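# Test a circuit board in the press until PASS lights

## Task

Pick up a circuit board from the black tray, set it into the nest of the test press so its bare rail faces the viewer, clamp the press shut using the red handle, then push the green TEST button and get the PASS lamp to come on.

## Robot and tools

Robot: two arms, left_arm and right_arm. Each has six joints, listed waist, shoulder, elbow, wrist pitch, wrist yaw, wrist roll, plus a parallel gripper. Every per-joint list in calls and results uses that order, left_arm's block first, then right_arm's.

Frames: the scene frame has its origin at table-top height, midway between the nominal bases. +x points out over the table, +z points up, and left_arm sits on the +y side. Arm names do not match image left and right. Calibrated bases: left_arm at (-0.016, +0.302, 0) m, yawed slightly (quat_wxyz +1.000, 0, 0, -0.010). right_arm at (+0.013, -0.261, 0) m (quat +1.000, 0, 0, -0.006). Each arm reports its end_effector_position (metres) and end_effector_quat_wxyz in its own base frame. These can be a few cm off, and more at long reach. The gripper's fingers point along its +z, and they open along its y. The reported point sits between the pads, just behind the tips. Fixed cameras (cam_high, cam_low) use the scene frame. The wrist cameras (cam_left_wrist, cam_right_wrist) are posed in their own arm's base frame. All images are 672x504.

execute_actions(actions, cameras): actions is a list of up to 15 actions. Each action is a table of up to 15 rows, and each row lasts one 1/30 s step. A short table repeats its final row until the action's 15 steps are used. One row is always 14 numbers in [-1, 1], covering both arms even if one is idle: left 6 joint values plus opening, then right 6 joint values plus opening. Joint values are offsets, scaled so that 1.0 equals 2.224 rad for waist, shoulder and elbow, and 8.485 rad for the three wrist joints. They are measured from the Joint targets at the start of that action, not from the previous row, so sending the same offset again moves the arm further. Opening is absolute: +1 is fully open (about 87 mm between pads), +0.5 about 69 mm, 0 about 43 mm, -0.5 about 18 mm, -1 closed. An empty actions list just reports state and images. cameras lists the images you want back: omitted, null or ["all"] means all, [] means none, and an unknown name voids the call.

Joint ranges (rad): waist -2.618 to 3.054, shoulder and elbow 0.000 to 3.142, wrist pitch and wrist yaw -1.571 to 1.571, wrist roll -2.094 to 2.094. The true ends may differ by up to 0.059 rad. An action that asks for more than 0.059 rad beyond a stated end is rejected for both arms. "joint sent to its limit" means the joint was clipped at its end. Speed is capped: each step a target can lead the measured angle by at most 0.339 rad (big three) or 2.2 rad (wrist). If targets would put a gripper more than 200 mm from where it is, that arm's targets are scaled back. Large motions therefore take several actions.

move(target, speed, blend, opening_speed, blocking, cameras): target is one 14-number row, or a list of up to 15 rows. Each row has the same layout and scaling as above. Every row's offsets count from the same starting Joint targets, not from the previous row. All joints move together, and the gripper traces a curve with no avoidance of obstacles or the other arm. speed is in rad/s for whichever joint has farthest to go: 0.01 to 12.57, default 0.5. It can be one value or one per row. blend (rad) rounds corners at intermediate rows. opening_speed (at least 0.2 per second on the -1..+1 scale) ramps the fingers. blocking=false returns after about 0.5 s while the move carries on. The result adds a "move:" line, which can read done, off_target (resting more than 0.035 rad from target), moving, held or fault, plus limits=held if steps were withheld. Neither done nor off_target tells you whether anything is being touched.

wait(seconds 0 to 10): lets time pass while the arms hold their commands. stop(): brakes a running move, and needs some room to do so. zoom_image(camera, region [x0,y0,x1,y1] in pixels, at most 504x504): gives a closer look at that camera's latest image. finished_scene(scene): give the current scene's number. It ends the scene for good, so the press must stay locked and PASS must stay lit without the robot.

Result lines: Joint positions (rad, with gripper 0 closed to 1 open), Joint velocities ("within noise" means still), Joint targets (the base for your next offsets), Joint torques (N m; joints 1 to 3 wrap at ±28), grip_measured (on the command scale), and Tool commands. "joint command not followed" means the clearance check changed some steps. It does not keep the two grippers apart.

Gripping: close to about 0.04 below the grip_measured reading at first contact for a firm grip; a smaller gap gives a lighter one. Each pad pushes with about 20 N at most. To leave a gripper as it is, send its current opening again, since 0 also counts as a command. Sending 0 for all of an arm's joints re-commands its current targets. To stop pushing against something, command the targets back past the measured positions.

Avoid: dropping the board or letting it go while it moves, fast impacts, hard shoves, squeezing between the two arms or closing on the other gripper, and anything falling off the table. Loose items may get small random nudges. Holding loads, stretching far out or straining toward unreachable poses heats motors. MOTOR HOT appears at 75 °C. At 90 °C the arm folds and goes idle. Any arm stop is costly. While you compose a reply the simulation keeps running, and a running move continues.

Each tool is called as name(argument=value, ...) on one line, values as JSON.

## Session

execute_actions(actions=[])

Scene clock: 0.00 s.
left_arm: end_effector_position=(+0.3195, -0.0868, +0.2689) grip_measured=+1.000 end_effector_quat_wxyz=(+0.652, -0.045, +0.757, -0.005) | right_arm: end_effector_position=(+0.3344, +0.0760, +0.1969) grip_measured=+0.976 end_effector_quat_wxyz=(+0.704, +0.154, +0.692, +0.050)
Joint positions: left_arm=[-0.547 0.895 0.774 -0.06 -0.591 -0.168 1] | right_arm=[0.515 0.994 0.361 0.627 0.662 0.293 0.988]
Joint velocities: within noise
Joint torques (N m): no reading
Motor temperatures (°C): left_arm=[27 34 37 36 24 28 28] | right_arm=[28 34 38 38 29 27 27]
Heat: left arm: 37 °C; right arm: 38 °C.
Joint targets: left_arm=[-0.542 0.890 0.787 -0.065 -0.590 -0.167] | right_arm=[0.520 0.986 0.377 0.630 0.662 0.292]
Tool commands: left_gripper/opening=+1.0 right_gripper/opening=+1.0

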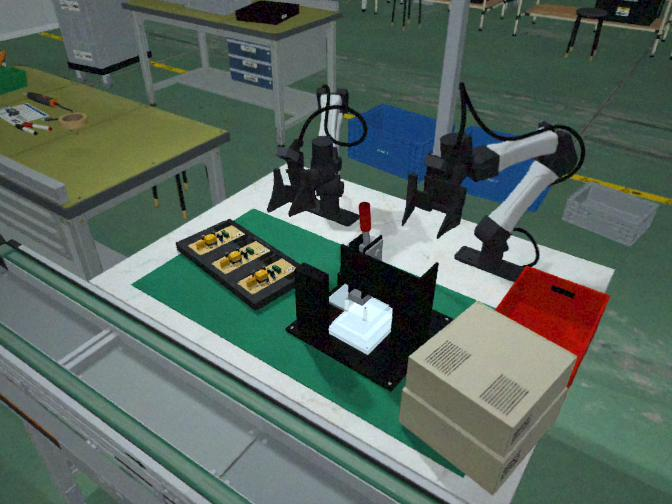

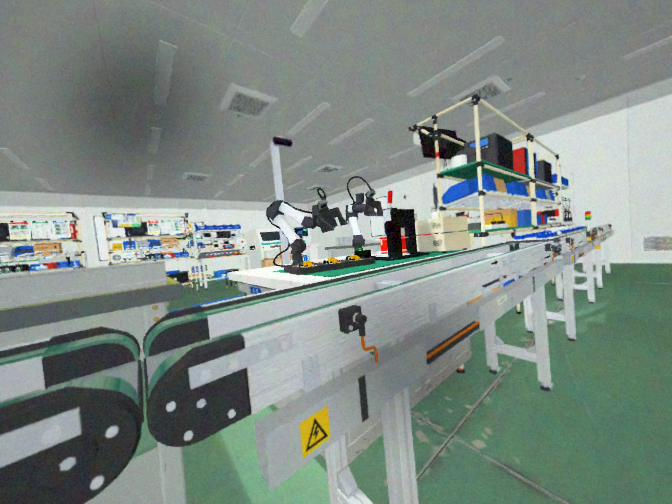

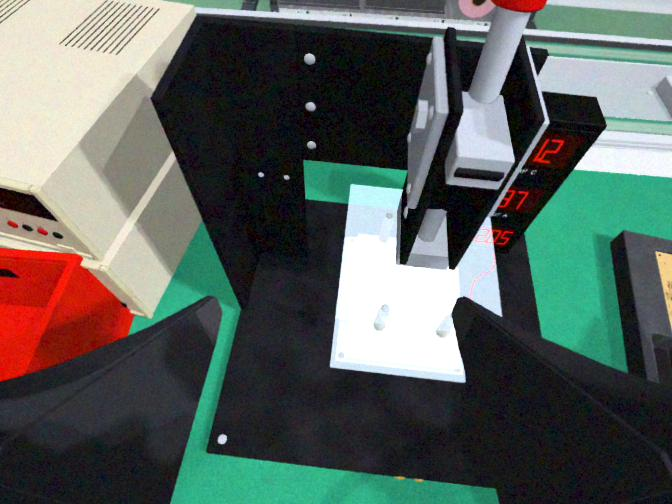

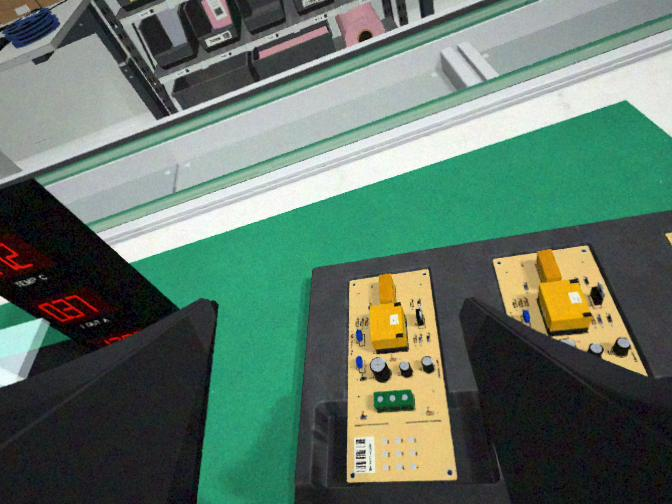

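zoom_image(camera="cam_high", region=[170, 190, 470, 400])

zoom_image(camera="cam_left_wrist", region=[180, 0, 620, 330])

zoom_image(camera="cam_left_wrist", region=[180, 160, 620, 490])

zoom_image(camera="cam_right_wrist", region=[290, 230, 670, 504])

zoom_image(camera="cam_high", region=[280, 190, 460, 390])

zoom_image(camera="cam_low", region=[230, 170, 470, 290])

Scaled by 1.680 from the camera's 672x504 image, which has a finer 960x720 frame.

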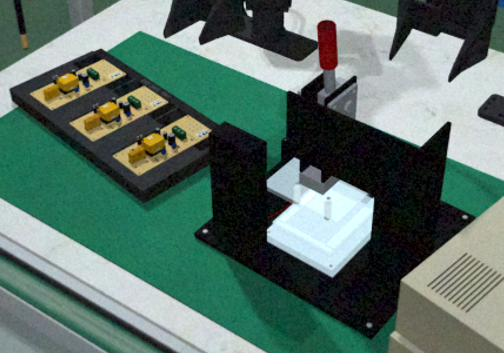

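Scaled by 1.145 from the camera's 672x504 image, which has a finer 960x720 frame.

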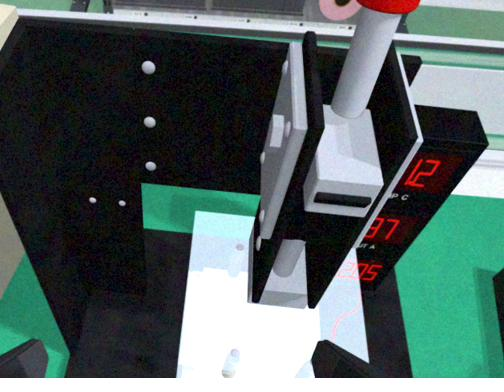

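Scaled by 1.145 from the camera's 672x504 image, which has a finer 960x720 frame.

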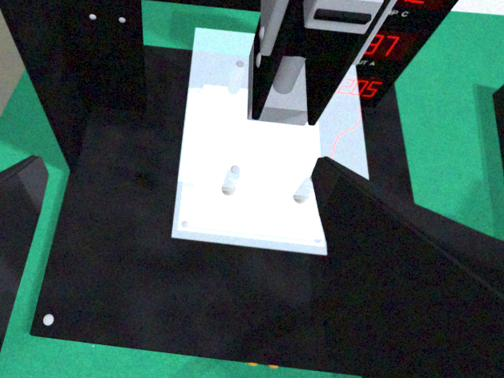

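Scaled by 1.326 from the camera's 672x504 image, which has a finer 960x720 frame.

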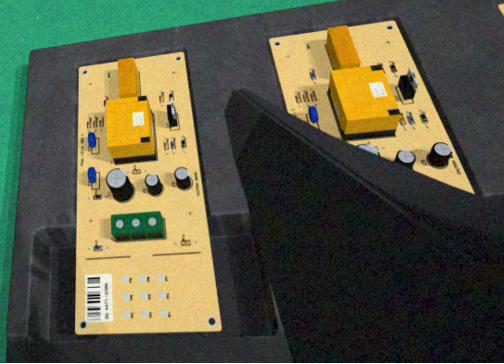

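Scaled by 2.520 from the camera's 672x504 image, which has a finer 960x720 frame.

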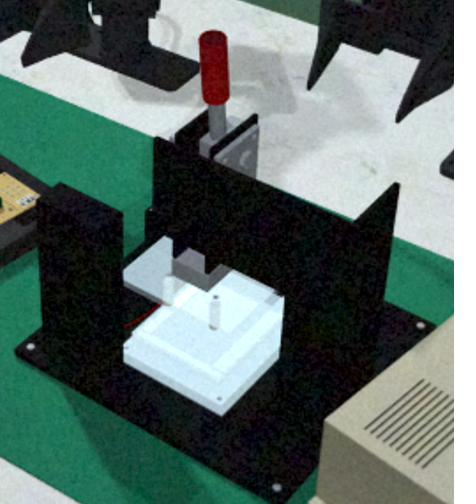

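Scaled by 2.100 from the camera's 672x504 image, which has a finer 960x720 frame.

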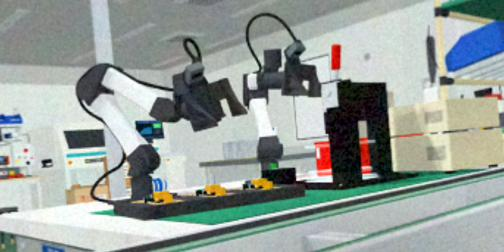

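zoom_image(camera="cam_high", region=[320, 270, 410, 360])

zoom_image(camera="cam_left_wrist", region=[320, 170, 520, 400])

zoom_image(camera="cam_low", region=[360, 180, 440, 270])

zoom_image(camera="cam_high", region=[170, 210, 310, 310])

zoom_image(camera="cam_low", region=[270, 240, 390, 290])

Scaled by 5.600 from the camera's 672x504 image, which has a finer 960x720 frame.

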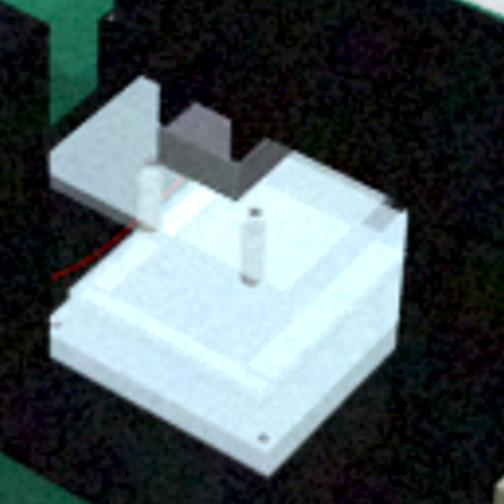

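Scaled by 2.191 from the camera's 672x504 image, which has a finer 960x720 frame.

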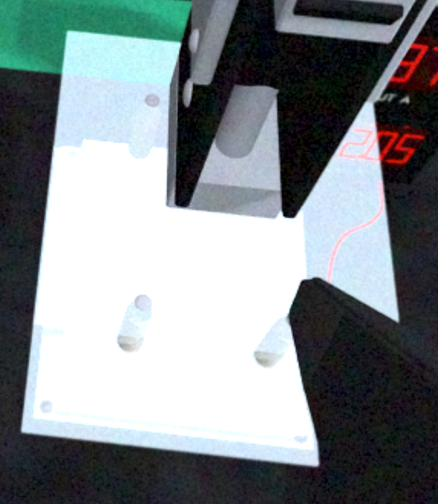

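Scaled by 5.600 from the camera's 672x504 image, which has a finer 960x720 frame.

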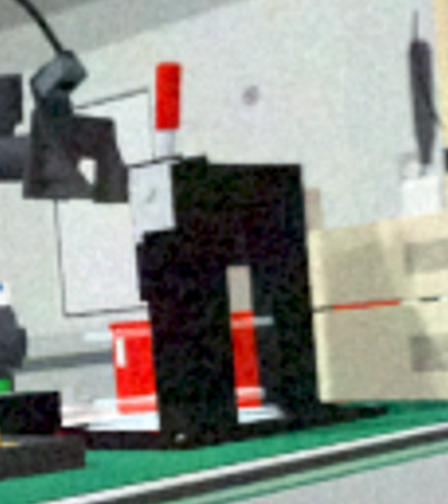

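Scaled by 3.600 from the camera's 672x504 image, which has a finer 960x720 frame.

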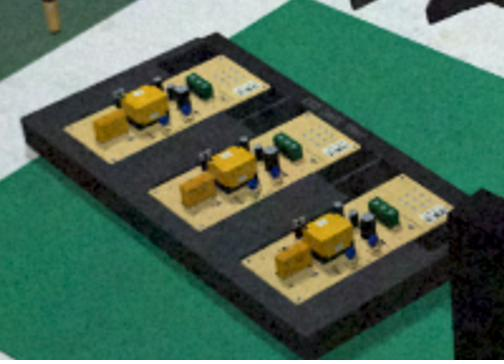

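Scaled by 4.200 from the camera's 672x504 image, which has a finer 960x720 frame.

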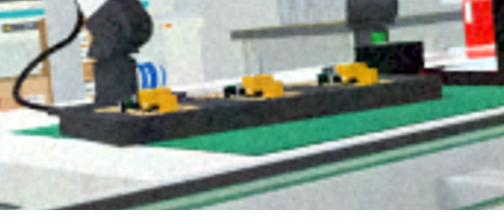

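move(target=[0, -0.13, 0.02, -0.13, 0, 0.075, 0.4496, 0, 0, 0, 0, 0, 0, 0.4496], speed=1.0)

Scene clock: 10.80 s.
left_arm: end_effector_position=(+0.1661, +0.0327, +0.1788) grip_measured=+0.450 end_effector_quat_wxyz=(+0.310, +0.354, +0.842, +0.265) | right_arm: end_effector_position=(+0.3344, +0.0760, +0.1969) grip_measured=+0.450 end_effector_quat_wxyz=(+0.704, +0.154, +0.692, +0.050)
Joint positions: left_arm=[-0.538 0.602 0.797 -1.128 -0.591 0.46 0.725] | right_arm=[0.515 0.994 0.361 0.627 0.662 0.293 0.725]
Joint velocities: within noise
Joint torques (N m): left_arm=[-0.05 1.18 8.01 0.88 -0.11 0.07] | right_arm=[0.14 -2.1 8.53 1.94 -0.06 -0.02]
Motor temperatures (°C): left_arm=[26 34 40 38 24 28 28] | right_arm=[28 34 39 41 29 27 27]
Heat: left arm: 40 °C; right arm: 41 °C.
Joint targets: left_arm=[-0.542 0.601 0.831 -1.168 -0.590 0.469] | right_arm=[0.520 0.986 0.377 0.630 0.662 0.292]
move: off_target (left_arm); left_arm: the wrist pitch is farthest, 0.040 rad from its target
camera_calibration:
cam_left_wrist: T_world_to_cam=[[-0.417977, -0.595203, -0.686315, 0.212285], [-0.907724, 0.303982, 0.289192, 0.11082], [0.0364994, 0.743861, -0.667337, 0.22657], [0, 0, 0, 1]] pos_world=[0.181054, -0.0758715, 0.264845]

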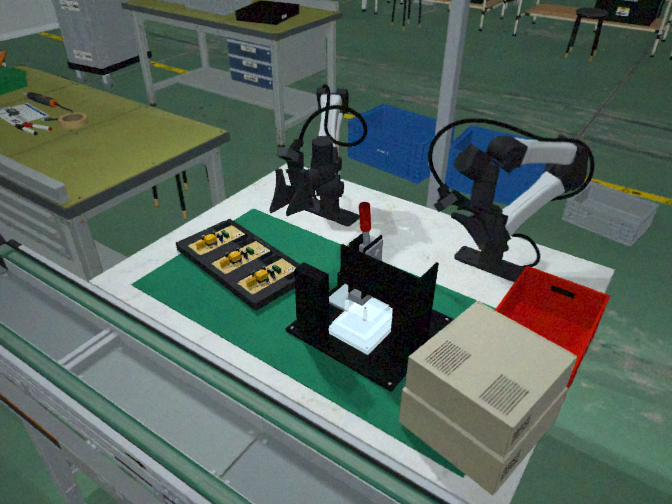

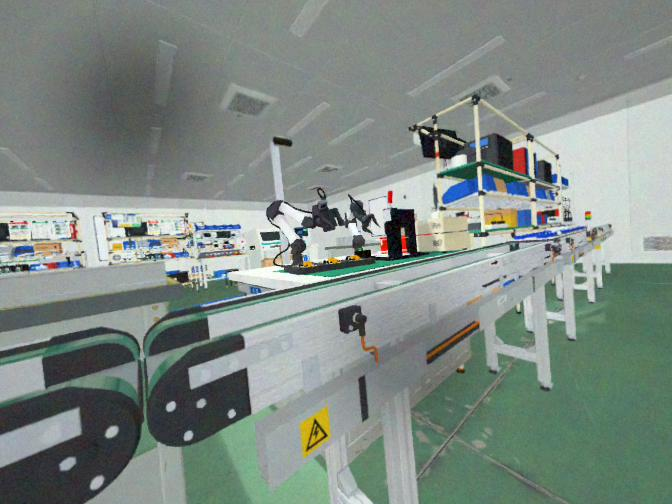

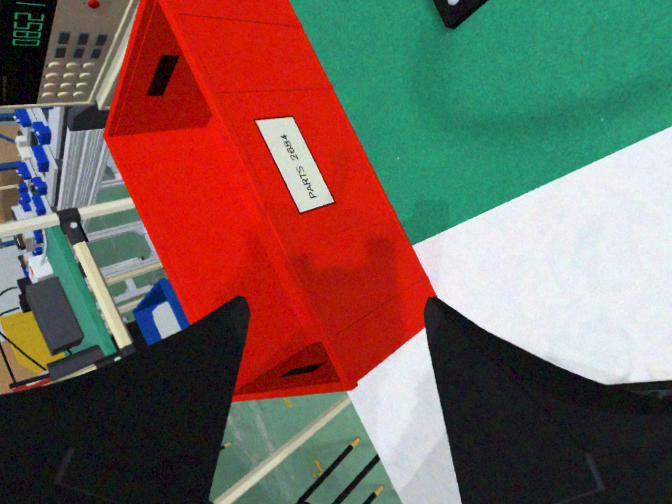

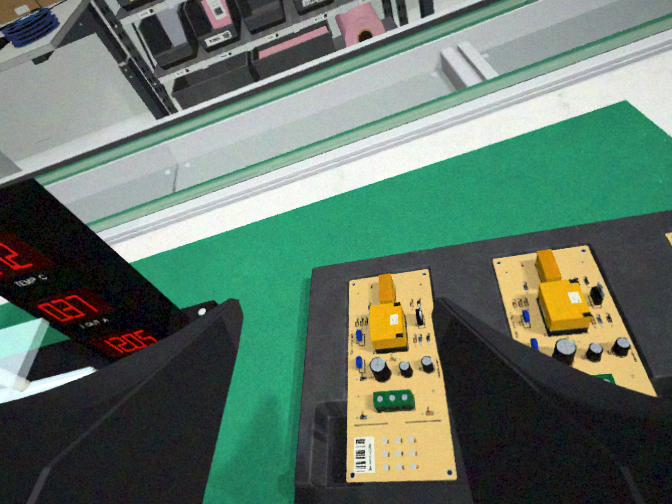

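move(target=[0, 0, 0.031, 0.0846, 0, -0.0553, 0.4496, 0, 0, 0, 0, 0, 0, 0.4496], speed=1.0)

Scene clock: 16.63 s.
left_arm: end_effector_position=(+0.2456, -0.0322, +0.2961) grip_measured=+0.450 end_effector_quat_wxyz=(+0.635, +0.028, +0.770, +0.065) | right_arm: end_effector_position=(+0.3344, +0.0760, +0.1969) grip_measured=+0.450 end_effector_quat_wxyz=(+0.704, +0.154, +0.692, +0.050)
Joint positions: left_arm=[-0.538 0.602 0.871 -0.494 -0.591 0.01 0.725] | right_arm=[0.515 0.994 0.361 0.627 0.662 0.293 0.725]
Joint velocities: within noise
Joint torques (N m): left_arm=[-0.05 0.83 7.91 2.06 0.06 -0.13] | right_arm=[0.13 -2.09 8.54 1.94 -0.06 -0.02]
Motor temperatures (°C): left_arm=[26 34 41 39 24 28 28] | right_arm=[28 34 40 43 29 27 27]
Heat: left arm: 41 °C; right arm: 43 °C.
Joint targets: left_arm=[-0.542 0.601 0.900 -0.450 -0.590 0.000] | right_arm=[0.520 0.986 0.377 0.630 0.662 0.292]
move: off_target (left_arm); left_arm: the wrist pitch is farthest, 0.044 rad from its target
camera_calibration:
cam_left_wrist: T_world_to_cam=[[0.0640289, -0.986788, -0.148831, -0.00274329], [-0.876501, 0.0156951, -0.481145, 0.379928], [0.477123, 0.161258, -0.863915, 0.281442], [0, 0, 0, 1]] pos_world=[0.1989, -0.0540547, 0.425534]

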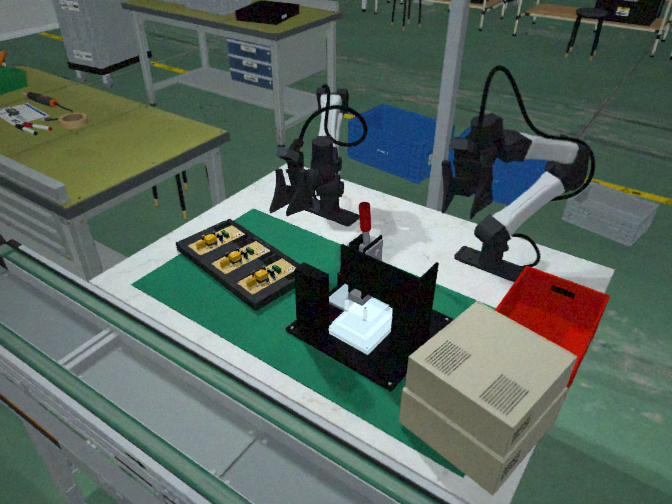

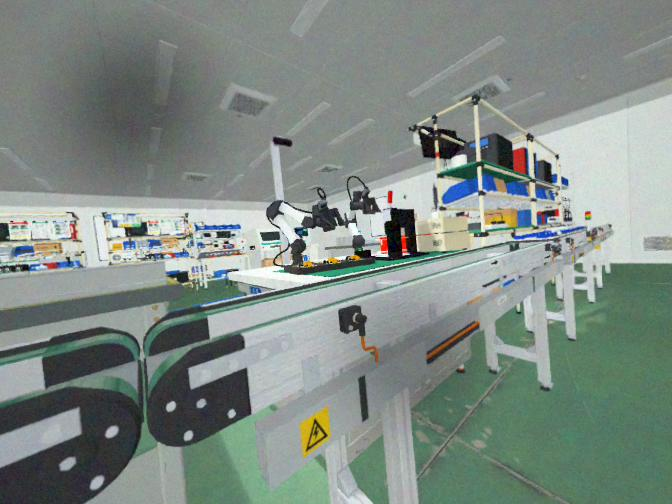

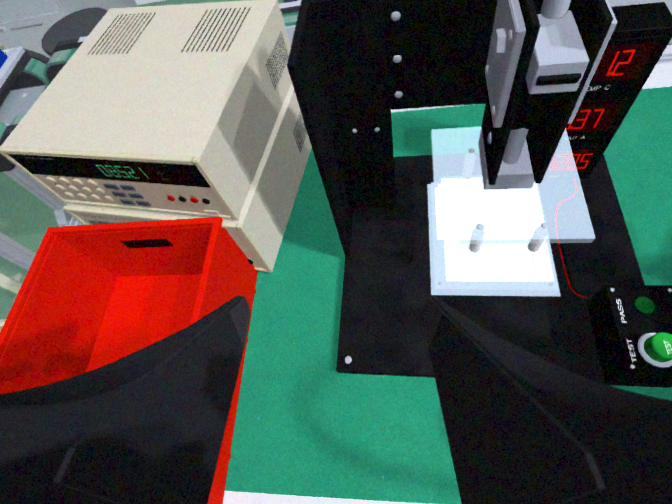

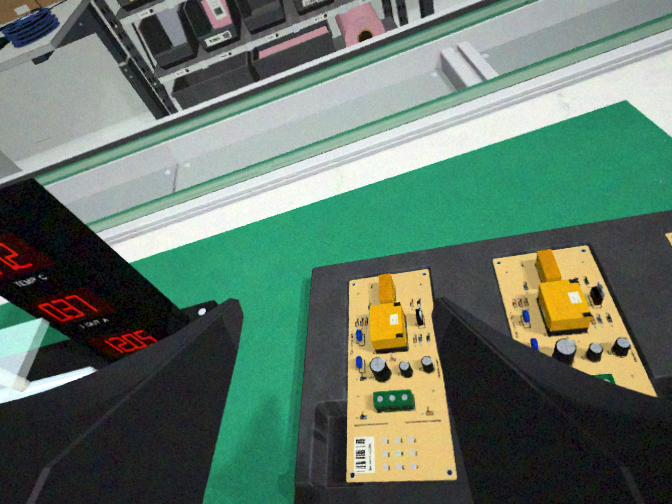

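move(target=[-0.11, 0, 0, 0.0, 0, 0, 0.4496, 0, 0, 0, 0, 0, 0, 0.4496], speed=1.0, cameras=["cam_left_wrist"])

zoom_image(camera="cam_left_wrist", region=[220, 60, 450, 290])

zoom_image(camera="cam_left_wrist", region=[200, 0, 600, 400])

Scene clock: 18.17 s.
left_arm: end_effector_position=(+0.2304, -0.0910, +0.2963) grip_measured=+0.450 end_effector_quat_wxyz=(+0.638, +0.121, +0.760, -0.014) | right_arm: end_effector_position=(+0.3344, +0.0760, +0.1969) grip_measured=+0.450 end_effector_quat_wxyz=(+0.704, +0.154, +0.692, +0.050)
Joint positions: left_arm=[-0.783 0.602 0.871 -0.494 -0.59 0.009 0.725] | right_arm=[0.515 0.994 0.361 0.627 0.662 0.293 0.725]
Joint velocities: within noise
Joint torques (N m): left_arm=[-0.79 0.95 7.94 2.07 0.05 -0.11] | right_arm=[0.14 -2.09 8.53 1.94 -0.06 -0.02]
Motor temperatures (°C): left_arm=[26 34 41 40 24 28 28] | right_arm=[28 34 40 43 29 27 27]
Heat: left arm: 41 °C; right arm: 43 °C.
Joint targets: left_arm=[-0.787 0.601 0.900 -0.450 -0.591 0.000] | right_arm=[0.520 0.986 0.377 0.630 0.662 0.292]
move: off_target (left_arm); left_arm: the wrist pitch is farthest, 0.044 rad from its target
camera_calibration:
cam_left_wrist: T_world_to_cam=[[-0.177815, -0.972985, -0.14725, -0.00327866], [-0.846232, 0.227562, -0.481775, 0.380135], [0.502269, 0.0389402, -0.863834, 0.281394], [0, 0, 0, 1]] pos_world=[0.179764, -0.100652, 0.425734]
Images, in order (width x height): cam_left_wrist 672x504.

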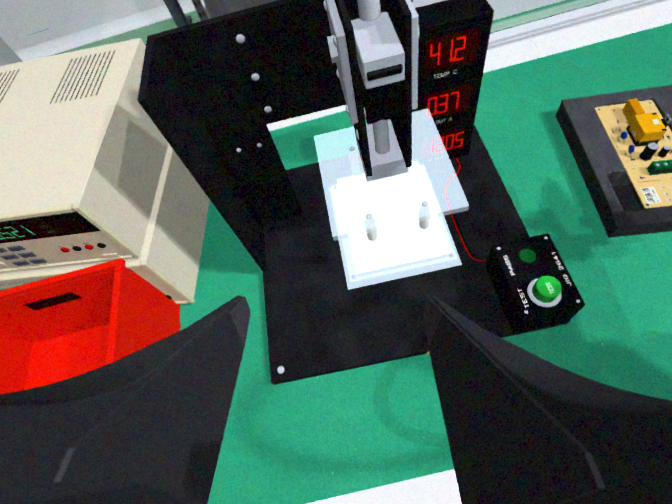

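Scaled by 2.191 from the camera's 672x504 image, which has a finer 960x720 frame.

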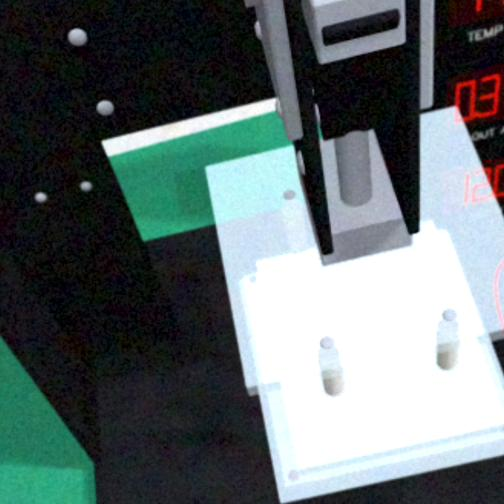

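Scaled by 1.260 from the camera's 672x504 image, which has a finer 960x720 frame.

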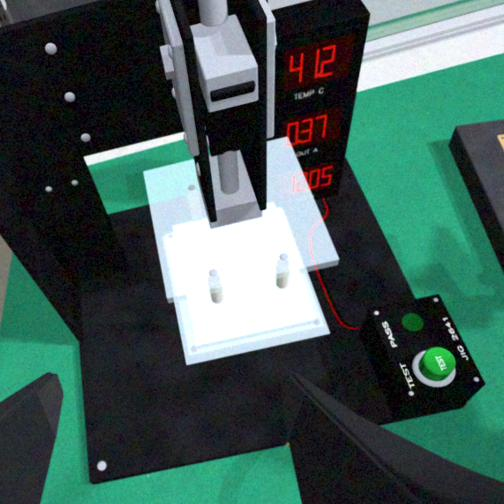

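move(target=[0.3314, 0.2342, -0.3372, 0.1674, 0.1663, 0.1852, 0.4496, 0, 0, 0, 0, 0, 0, 0.4496], speed=1.0, cameras=["cam_left_wrist"])

zoom_image(camera="cam_left_wrist", region=[100, 100, 500, 500])

Scene clock: 25.53 s.
left_arm: end_effector_position=(+0.3131, -0.1173, +0.1762) grip_measured=+0.450 end_effector_quat_wxyz=(+0.659, +0.668, +0.257, +0.231) | right_arm: end_effector_position=(+0.3344, +0.0760, +0.1969) grip_measured=+0.450 end_effector_quat_wxyz=(+0.704, +0.154, +0.692, +0.050)
Joint positions: left_arm=[-0.062 1.121 0.158 0.928 0.805 1.566 0.725] | right_arm=[0.515 0.994 0.361 0.627 0.662 0.293 0.725]
Joint velocities: within noise
Joint torques (N m): left_arm=[0.53 -1.24 4.45 1.88 0.34 -0.05] | right_arm=[0.14 -2.09 8.53 1.94 -0.06 -0.02]
Motor temperatures (°C): left_arm=[26 34 42 42 24 28 28] | right_arm=[28 34 41 44 28 27 27]
Heat: left arm: 42 °C; right arm: 44 °C.
Joint targets: left_arm=[-0.050 1.122 0.150 0.970 0.821 1.571] | right_arm=[0.520 0.986 0.377 0.630 0.662 0.292]
move: off_target (left_arm); left_arm: the wrist pitch is farthest, 0.042 rad from its target
camera_calibration:
cam_left_wrist: T_world_to_cam=[[-0.0135542, -0.015587, -0.999787, 0.179242], [-0.0106064, 0.999824, -0.0154438, 0.145003], [0.999852, 0.0103948, -0.0137171, -0.17185], [0, 0, 0, 1]] pos_world=[0.175792, -0.140397, 0.179086]
Images, in order (width x height): cam_left_wrist 672x504.

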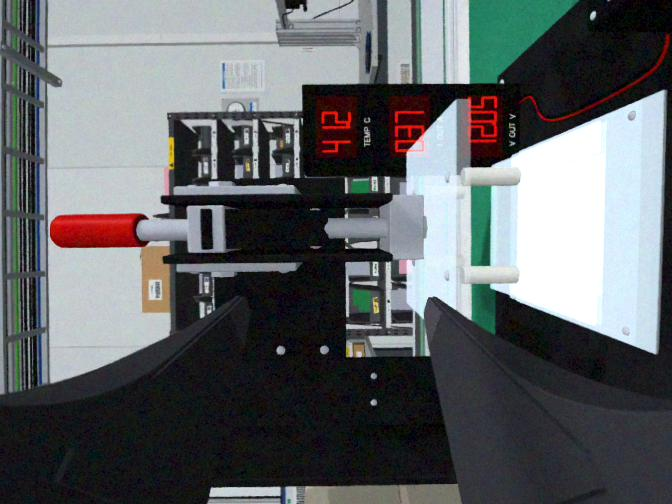

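Scaled by 1.260 from the camera's 672x504 image, which has a finer 960x720 frame.

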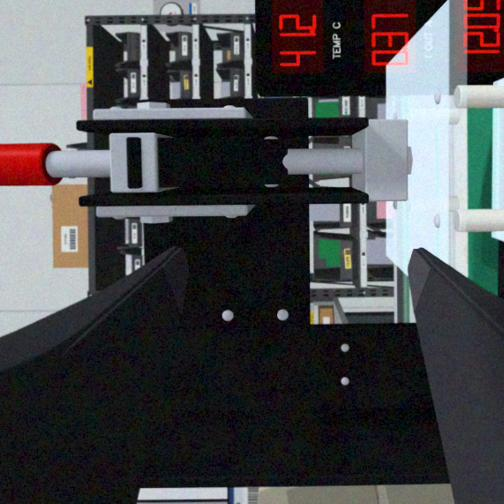

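zoom_image(camera="cam_left_wrist", region=[430, 70, 672, 370])

zoom_image(camera="cam_left_wrist", region=[480, 90, 600, 210])

zoom_image(camera="cam_left_wrist", region=[550, 80, 670, 200])

Scaled by 1.680 from the camera's 672x504 image, which has a finer 960x720 frame.

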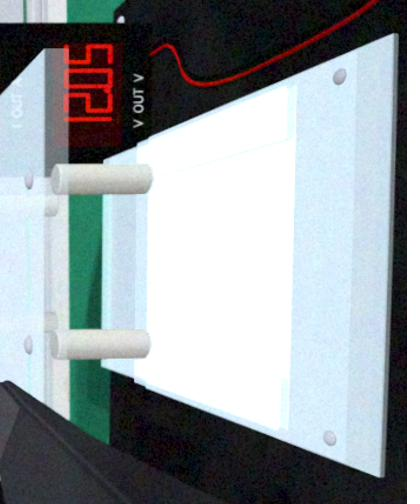

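Scaled by 4.200 from the camera's 672x504 image, which has a finer 960x720 frame.

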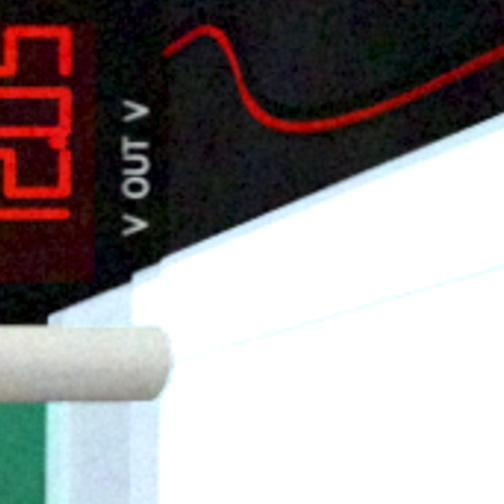

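Scaled by 4.200 from the camera's 672x504 image, which has a finer 960x720 frame.

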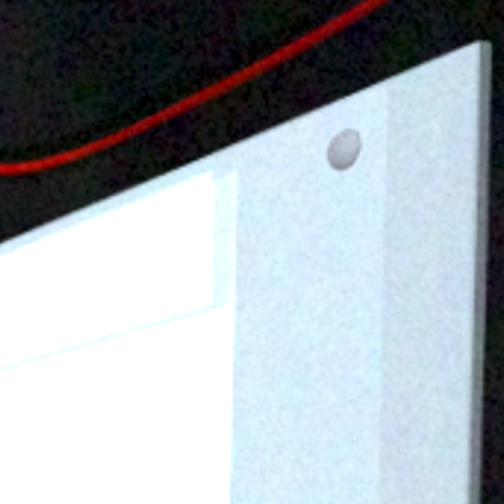

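zoom_image(camera="cam_high", region=[250, 80, 380, 230])

zoom_image(camera="cam_low", region=[250, 180, 390, 280])

zoom_image(camera="cam_right_wrist", region=[170, 250, 672, 504])

This scene's latest camera images include none from cam_high. They are from: cam_left_wrist. cam_high's image comes with the result of a call that names it in "cameras".

This scene's latest camera images include none from cam_low. They are from: cam_left_wrist. cam_low's image comes with the result of a call that names it in "cameras".

This scene's latest camera images include none from cam_right_wrist. They are from: cam_left_wrist. cam_right_wrist's image comes with the result of a call that names it in "cameras".

wait(seconds=0.1)

zoom_image(camera="cam_high", region=[250, 80, 380, 230])

zoom_image(camera="cam_high", region=[360, 130, 560, 290])

zoom_image(camera="cam_low", region=[250, 180, 390, 280])

zoom_image(camera="cam_right_wrist", region=[170, 250, 672, 504])

Scene clock: 31.27 s.
left_arm: end_effector_position=(+0.3131, -0.1174, +0.1764) grip_measured=+0.450 end_effector_quat_wxyz=(+0.659, +0.668, +0.256, +0.231) | right_arm: end_effector_position=(+0.3344, +0.0760, +0.1969) grip_measured=+0.450 end_effector_quat_wxyz=(+0.704, +0.154, +0.692, +0.050)
Joint positions: left_arm=[-0.062 1.121 0.158 0.929 0.806 1.567 0.725] | right_arm=[0.515 0.994 0.361 0.627 0.662 0.293 0.725]
Joint velocities: within noise
Joint torques (N m): left_arm=[0.61 -1.33 4.53 1.88 0.27 -0.02] | right_arm=[0.14 -2.09 8.53 1.94 -0.06 -0.02]
Motor temperatures (°C): left_arm=[26 34 42 43 24 28 28] | right_arm=[28 34 42 44 28 27 27]
Heat: left arm: 43 °C; right arm: 44 °C.
Joint targets: left_arm=[-0.050 1.122 0.150 0.970 0.821 1.571] | right_arm=[0.520 0.986 0.377 0.630 0.662 0.292]
Tool commands: left_gripper/opening=+0.4496 right_gripper/opening=+0.4496
wait: 0.10 s; at rest from the start
camera_calibration:
cam_left_wrist: T_world_to_cam=[[-0.0121686, -0.0151662, -0.999811, 0.179064], [-0.00987593, 0.999838, -0.0150464, 0.144806], [0.999877, 0.00969096, -0.0123164, -0.172105], [0, 0, 0, 1]] pos_world=[0.175693, -0.140399, 0.17909]

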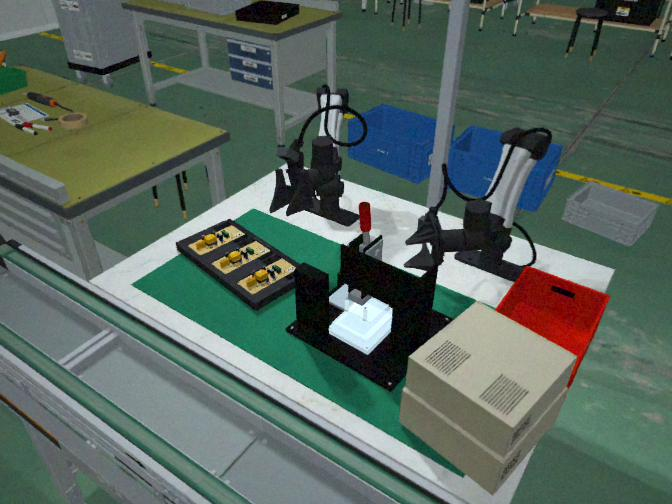

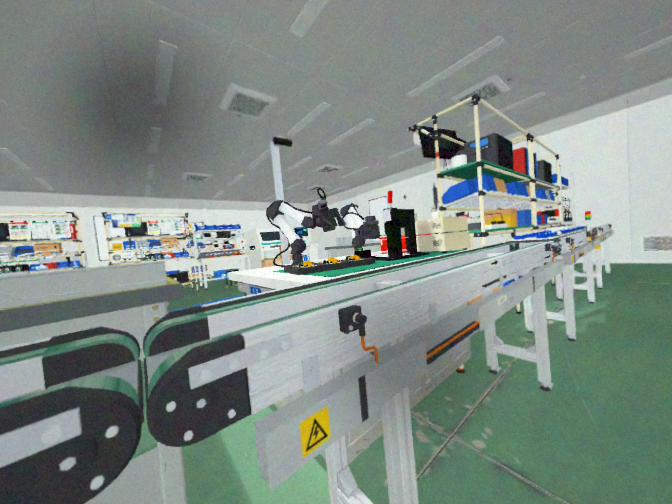

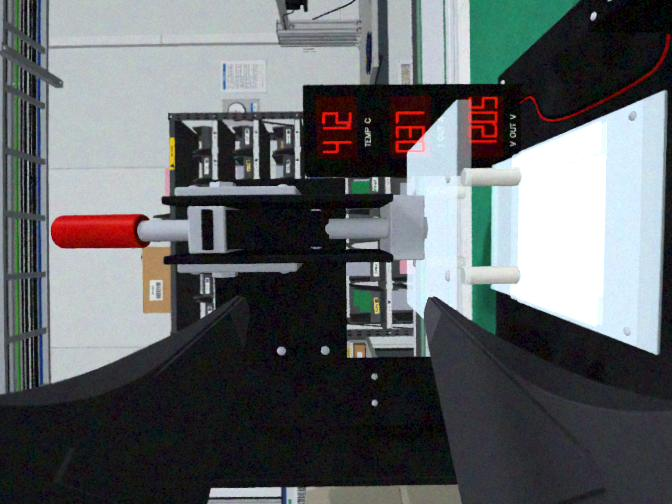

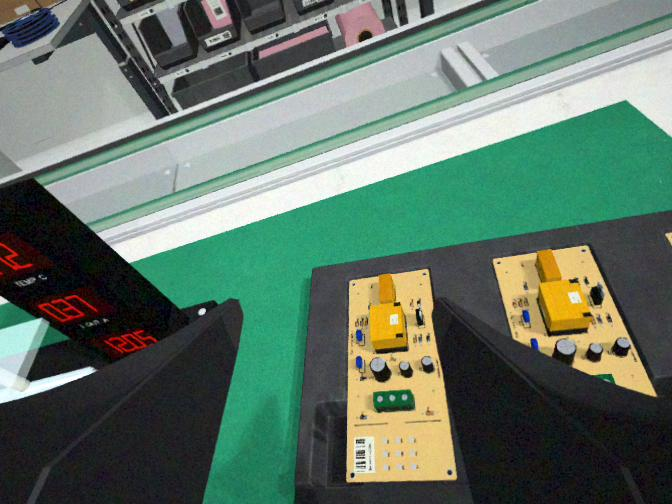

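Scaled by 3.360 from the camera's 672x504 image, which has a finer 960x720 frame.

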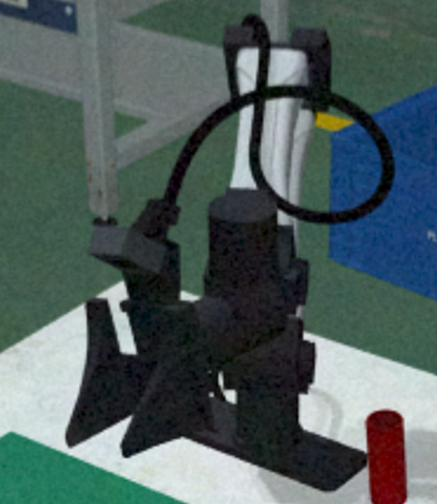

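Scaled by 2.520 from the camera's 672x504 image, which has a finer 960x720 frame.

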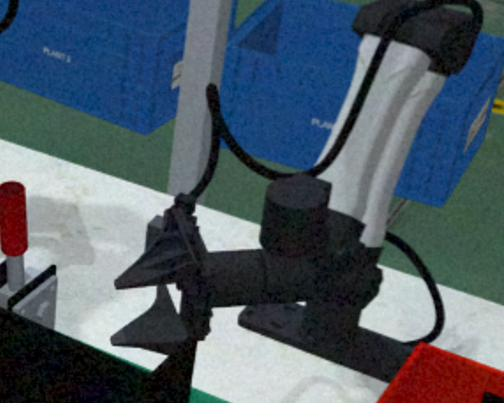

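Scaled by 3.600 from the camera's 672x504 image, which has a finer 960x720 frame.

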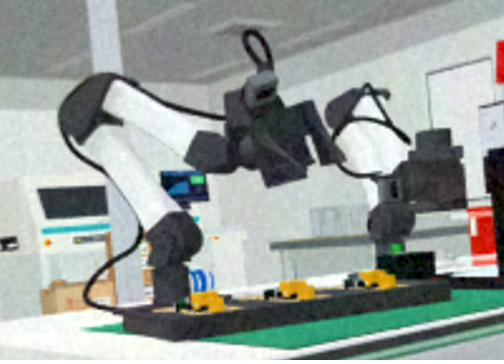

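Scaled by 1.004 from the camera's 672x504 image, which has a finer 960x720 frame.

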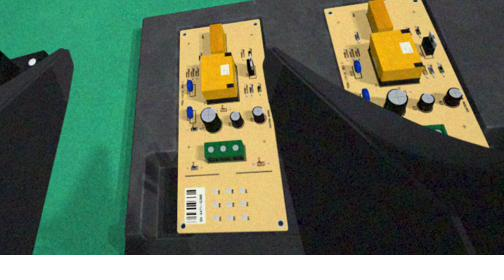

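move(target=[-0.1349, -0.2347, 0.3372, -0.1674, -0.0968, -0.1852, 0.4496, 0.0265, 0.1196, 0.0112, -0.0159, 0.0088, -0.0057, 1], speed=1.0)

zoom_image(camera="cam_right_wrist", region=[170, 150, 672, 504])

Scene clock: 39.37 s.
left_arm: end_effector_position=(+0.2471, -0.0889, +0.3139) grip_measured=+0.450 end_effector_quat_wxyz=(+0.651, +0.133, +0.738, -0.113) | right_arm: end_effector_position=(+0.3285, +0.0840, +0.0984) grip_measured=+0.975 end_effector_quat_wxyz=(+0.603, +0.073, +0.792, -0.055)
Joint positions: left_arm=[-0.341 0.595 0.874 -0.405 0.008 0.007 0.725] | right_arm=[0.577 1.248 0.361 0.523 0.727 0.249 0.988]
Joint velocities: within noise
Joint torques (N m): left_arm=[-0.79 1.32 7.61 1.35 0.03 -0.08] | right_arm=[0.64 -2.55 10.14 1.58 0.15 -0.06]
Motor temperatures (°C): left_arm=[26 34 42 43 24 28 28] | right_arm=[28 34 42 44 28 26 27]
Heat: left arm: 43 °C; right arm: 44 °C.
Joint targets: left_arm=[-0.350 0.600 0.900 -0.450 -0.001 0.000] | right_arm=[0.579 1.252 0.402 0.495 0.737 0.244]
move: off_target (left_arm, right_arm); left_arm: the wrist pitch is farthest, 0.045 rad from its target; right_arm: the elbow is farthest, 0.041 rad from its target
camera_calibration:
cam_left_wrist: T_world_to_cam=[[-0.318576, -0.947704, -0.0191296, 0.00108223], [-0.795868, 0.278389, -0.537674, 0.411945], [0.514882, -0.156066, -0.842936, 0.26112], [0, 0, 0, 1]] pos_world=[0.193753, -0.0729034, 0.44162]
cam_right_wrist: T_world_to_cam=[[-0.196425, -0.980515, -0.00280494, 0.146963], [-0.899601, 0.181352, -0.397277, 0.340799], [0.390045, -0.0755119, -0.917694, 0.106531], [0, 0, 0, 1]] pos_world=[0.293898, 0.0903388, 0.233567]

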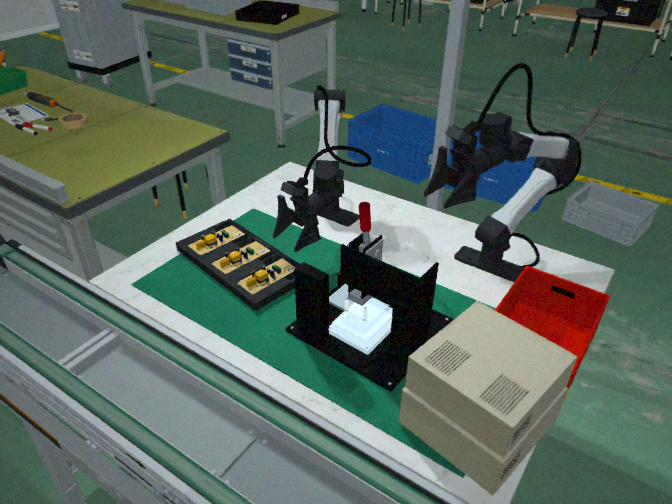

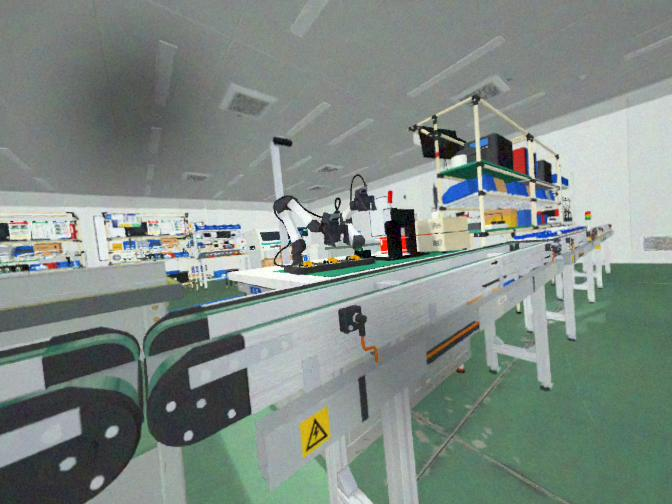

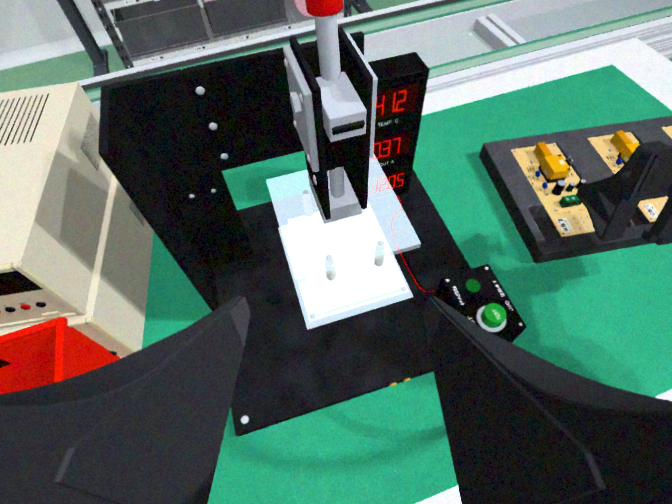

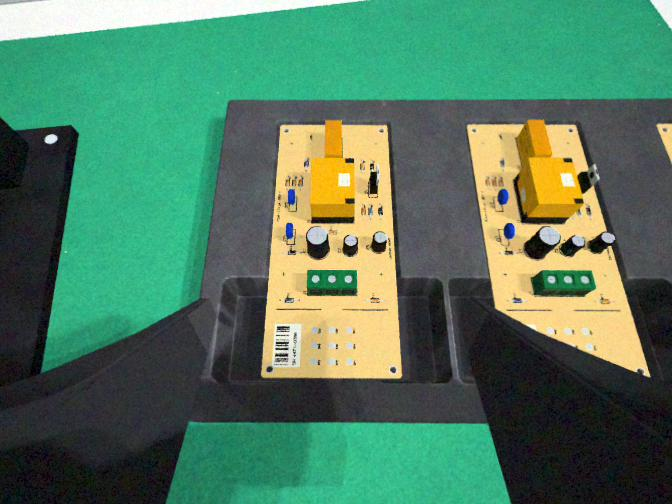

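Scaled by 1.004 from the camera's 672x504 image, which has a finer 960x720 frame.

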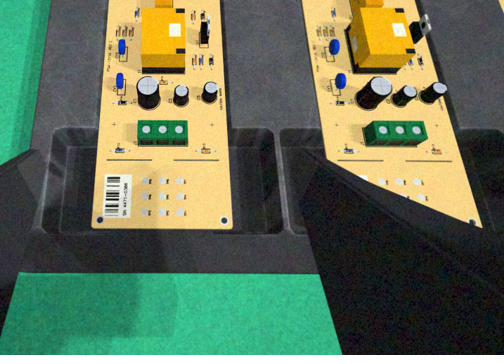

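move(target=[0,0,0,0,0,0, 0.4496, 0.0054, 0.1538, -0.0351, 0.0490, 0.0032, 0.0011, 1], speed=0.4, cameras=["cam_right_wrist","cam_left_wrist","cam_high"])

zoom_image(camera="cam_right_wrist", region=[170, 200, 600, 504])

zoom_image(camera="cam_left_wrist", region=[450, 90, 672, 290])

Scene clock: 44.80 s.
left_arm: end_effector_position=(+0.2471, -0.0889, +0.3137) grip_measured=+0.450 end_effector_quat_wxyz=(+0.651, +0.132, +0.739, -0.113) | right_arm: end_effector_position=(+0.3403, +0.0891, +0.0439) grip_measured=+0.975 end_effector_quat_wxyz=(+0.594, +0.072, +0.798, -0.073)
Joint positions: left_arm=[-0.341 0.595 0.874 -0.406 0.008 0.007 0.725] | right_arm=[0.582 1.589 0.327 0.863 0.754 0.249 0.988]
Joint velocities: within noise
Joint torques (N m): left_arm=[-0.81 1.47 7.72 1.36 0.03 -0.08] | right_arm=[0.65 -4.03 4.45 2.42 0.16 0.06]
Motor temperatures (°C): left_arm=[26 33 42 43 24 28 28] | right_arm=[28 34 43 44 28 26 27]
Heat: left arm: 43 °C; right arm: 44 °C.
Joint targets: left_arm=[-0.350 0.600 0.900 -0.450 -0.001 0.000] | right_arm=[0.591 1.594 0.324 0.911 0.764 0.253]
move: off_target (left_arm, right_arm); left_arm: the wrist pitch is farthest, 0.044 rad from its target; right_arm: the wrist pitch is farthest, 0.048 rad from its target
camera_calibration:
cam_left_wrist: T_world_to_cam=[[-0.31815, -0.947861, -0.0184521, 0.000780845], [-0.796493, 0.277798, -0.537055, 0.411667], [0.514179, -0.156167, -0.843346, 0.261361], [0, 0, 0, 1]] pos_world=[0.193751, -0.0728041, 0.44152]
cam_right_wrist: T_world_to_cam=[[-0.216256, -0.975924, 0.028397, 0.159087], [-0.904688, 0.189365, -0.381681, 0.329195], [0.367114, -0.108231, -0.923858, 0.0632982], [0, 0, 0, 1]] pos_world=[0.308985, 0.0997697, 0.179608]
Images, in order (width x height): cam_high 672x504, cam_left_wrist 672x504, cam_right_wrist 672x504.

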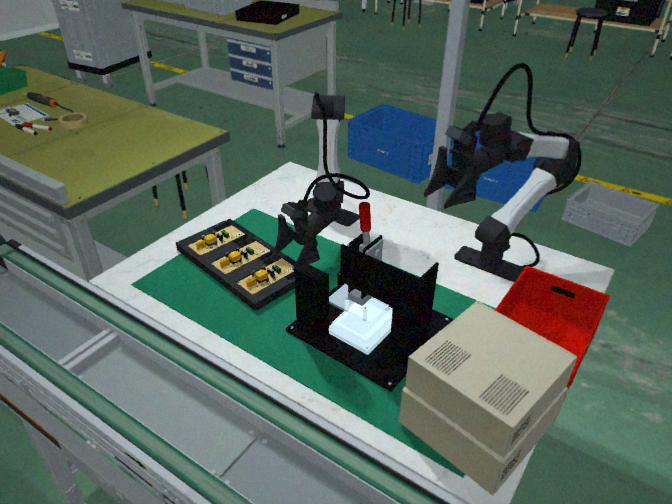

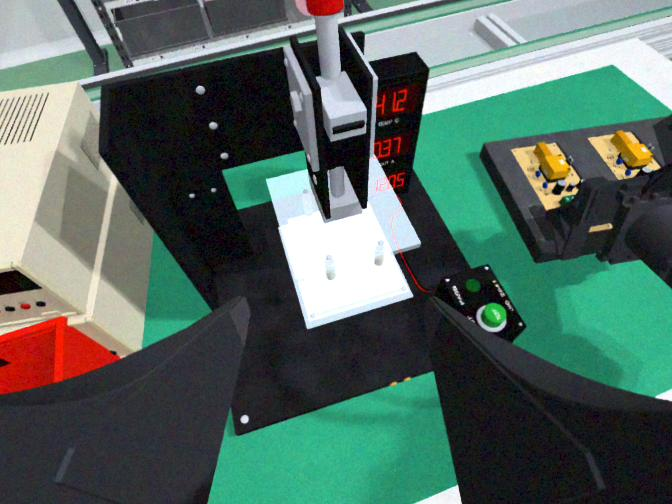

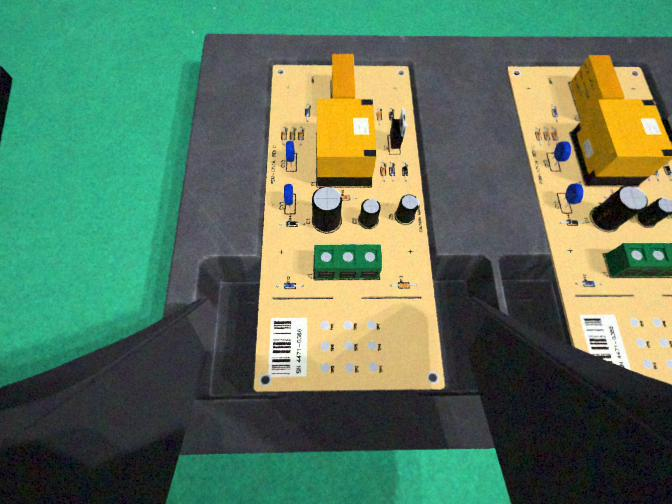

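Scaled by 1.172 from the camera's 672x504 image, which has a finer 960x720 frame.

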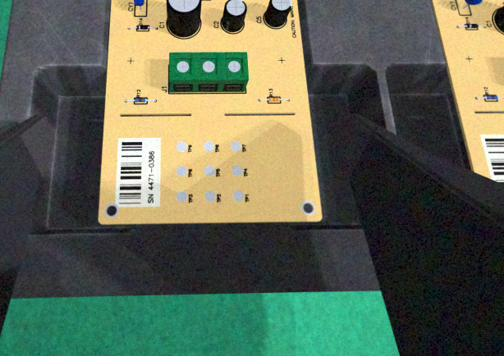

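Scaled by 2.270 from the camera's 672x504 image, which has a finer 960x720 frame.

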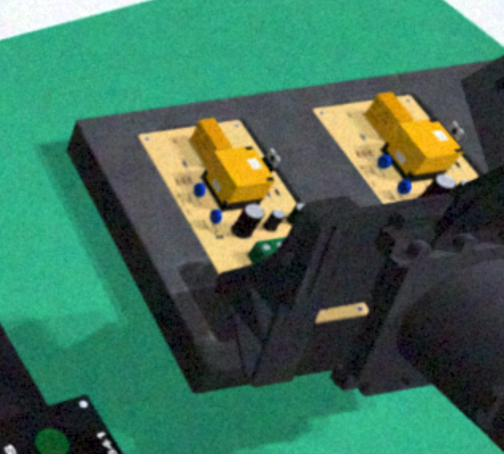

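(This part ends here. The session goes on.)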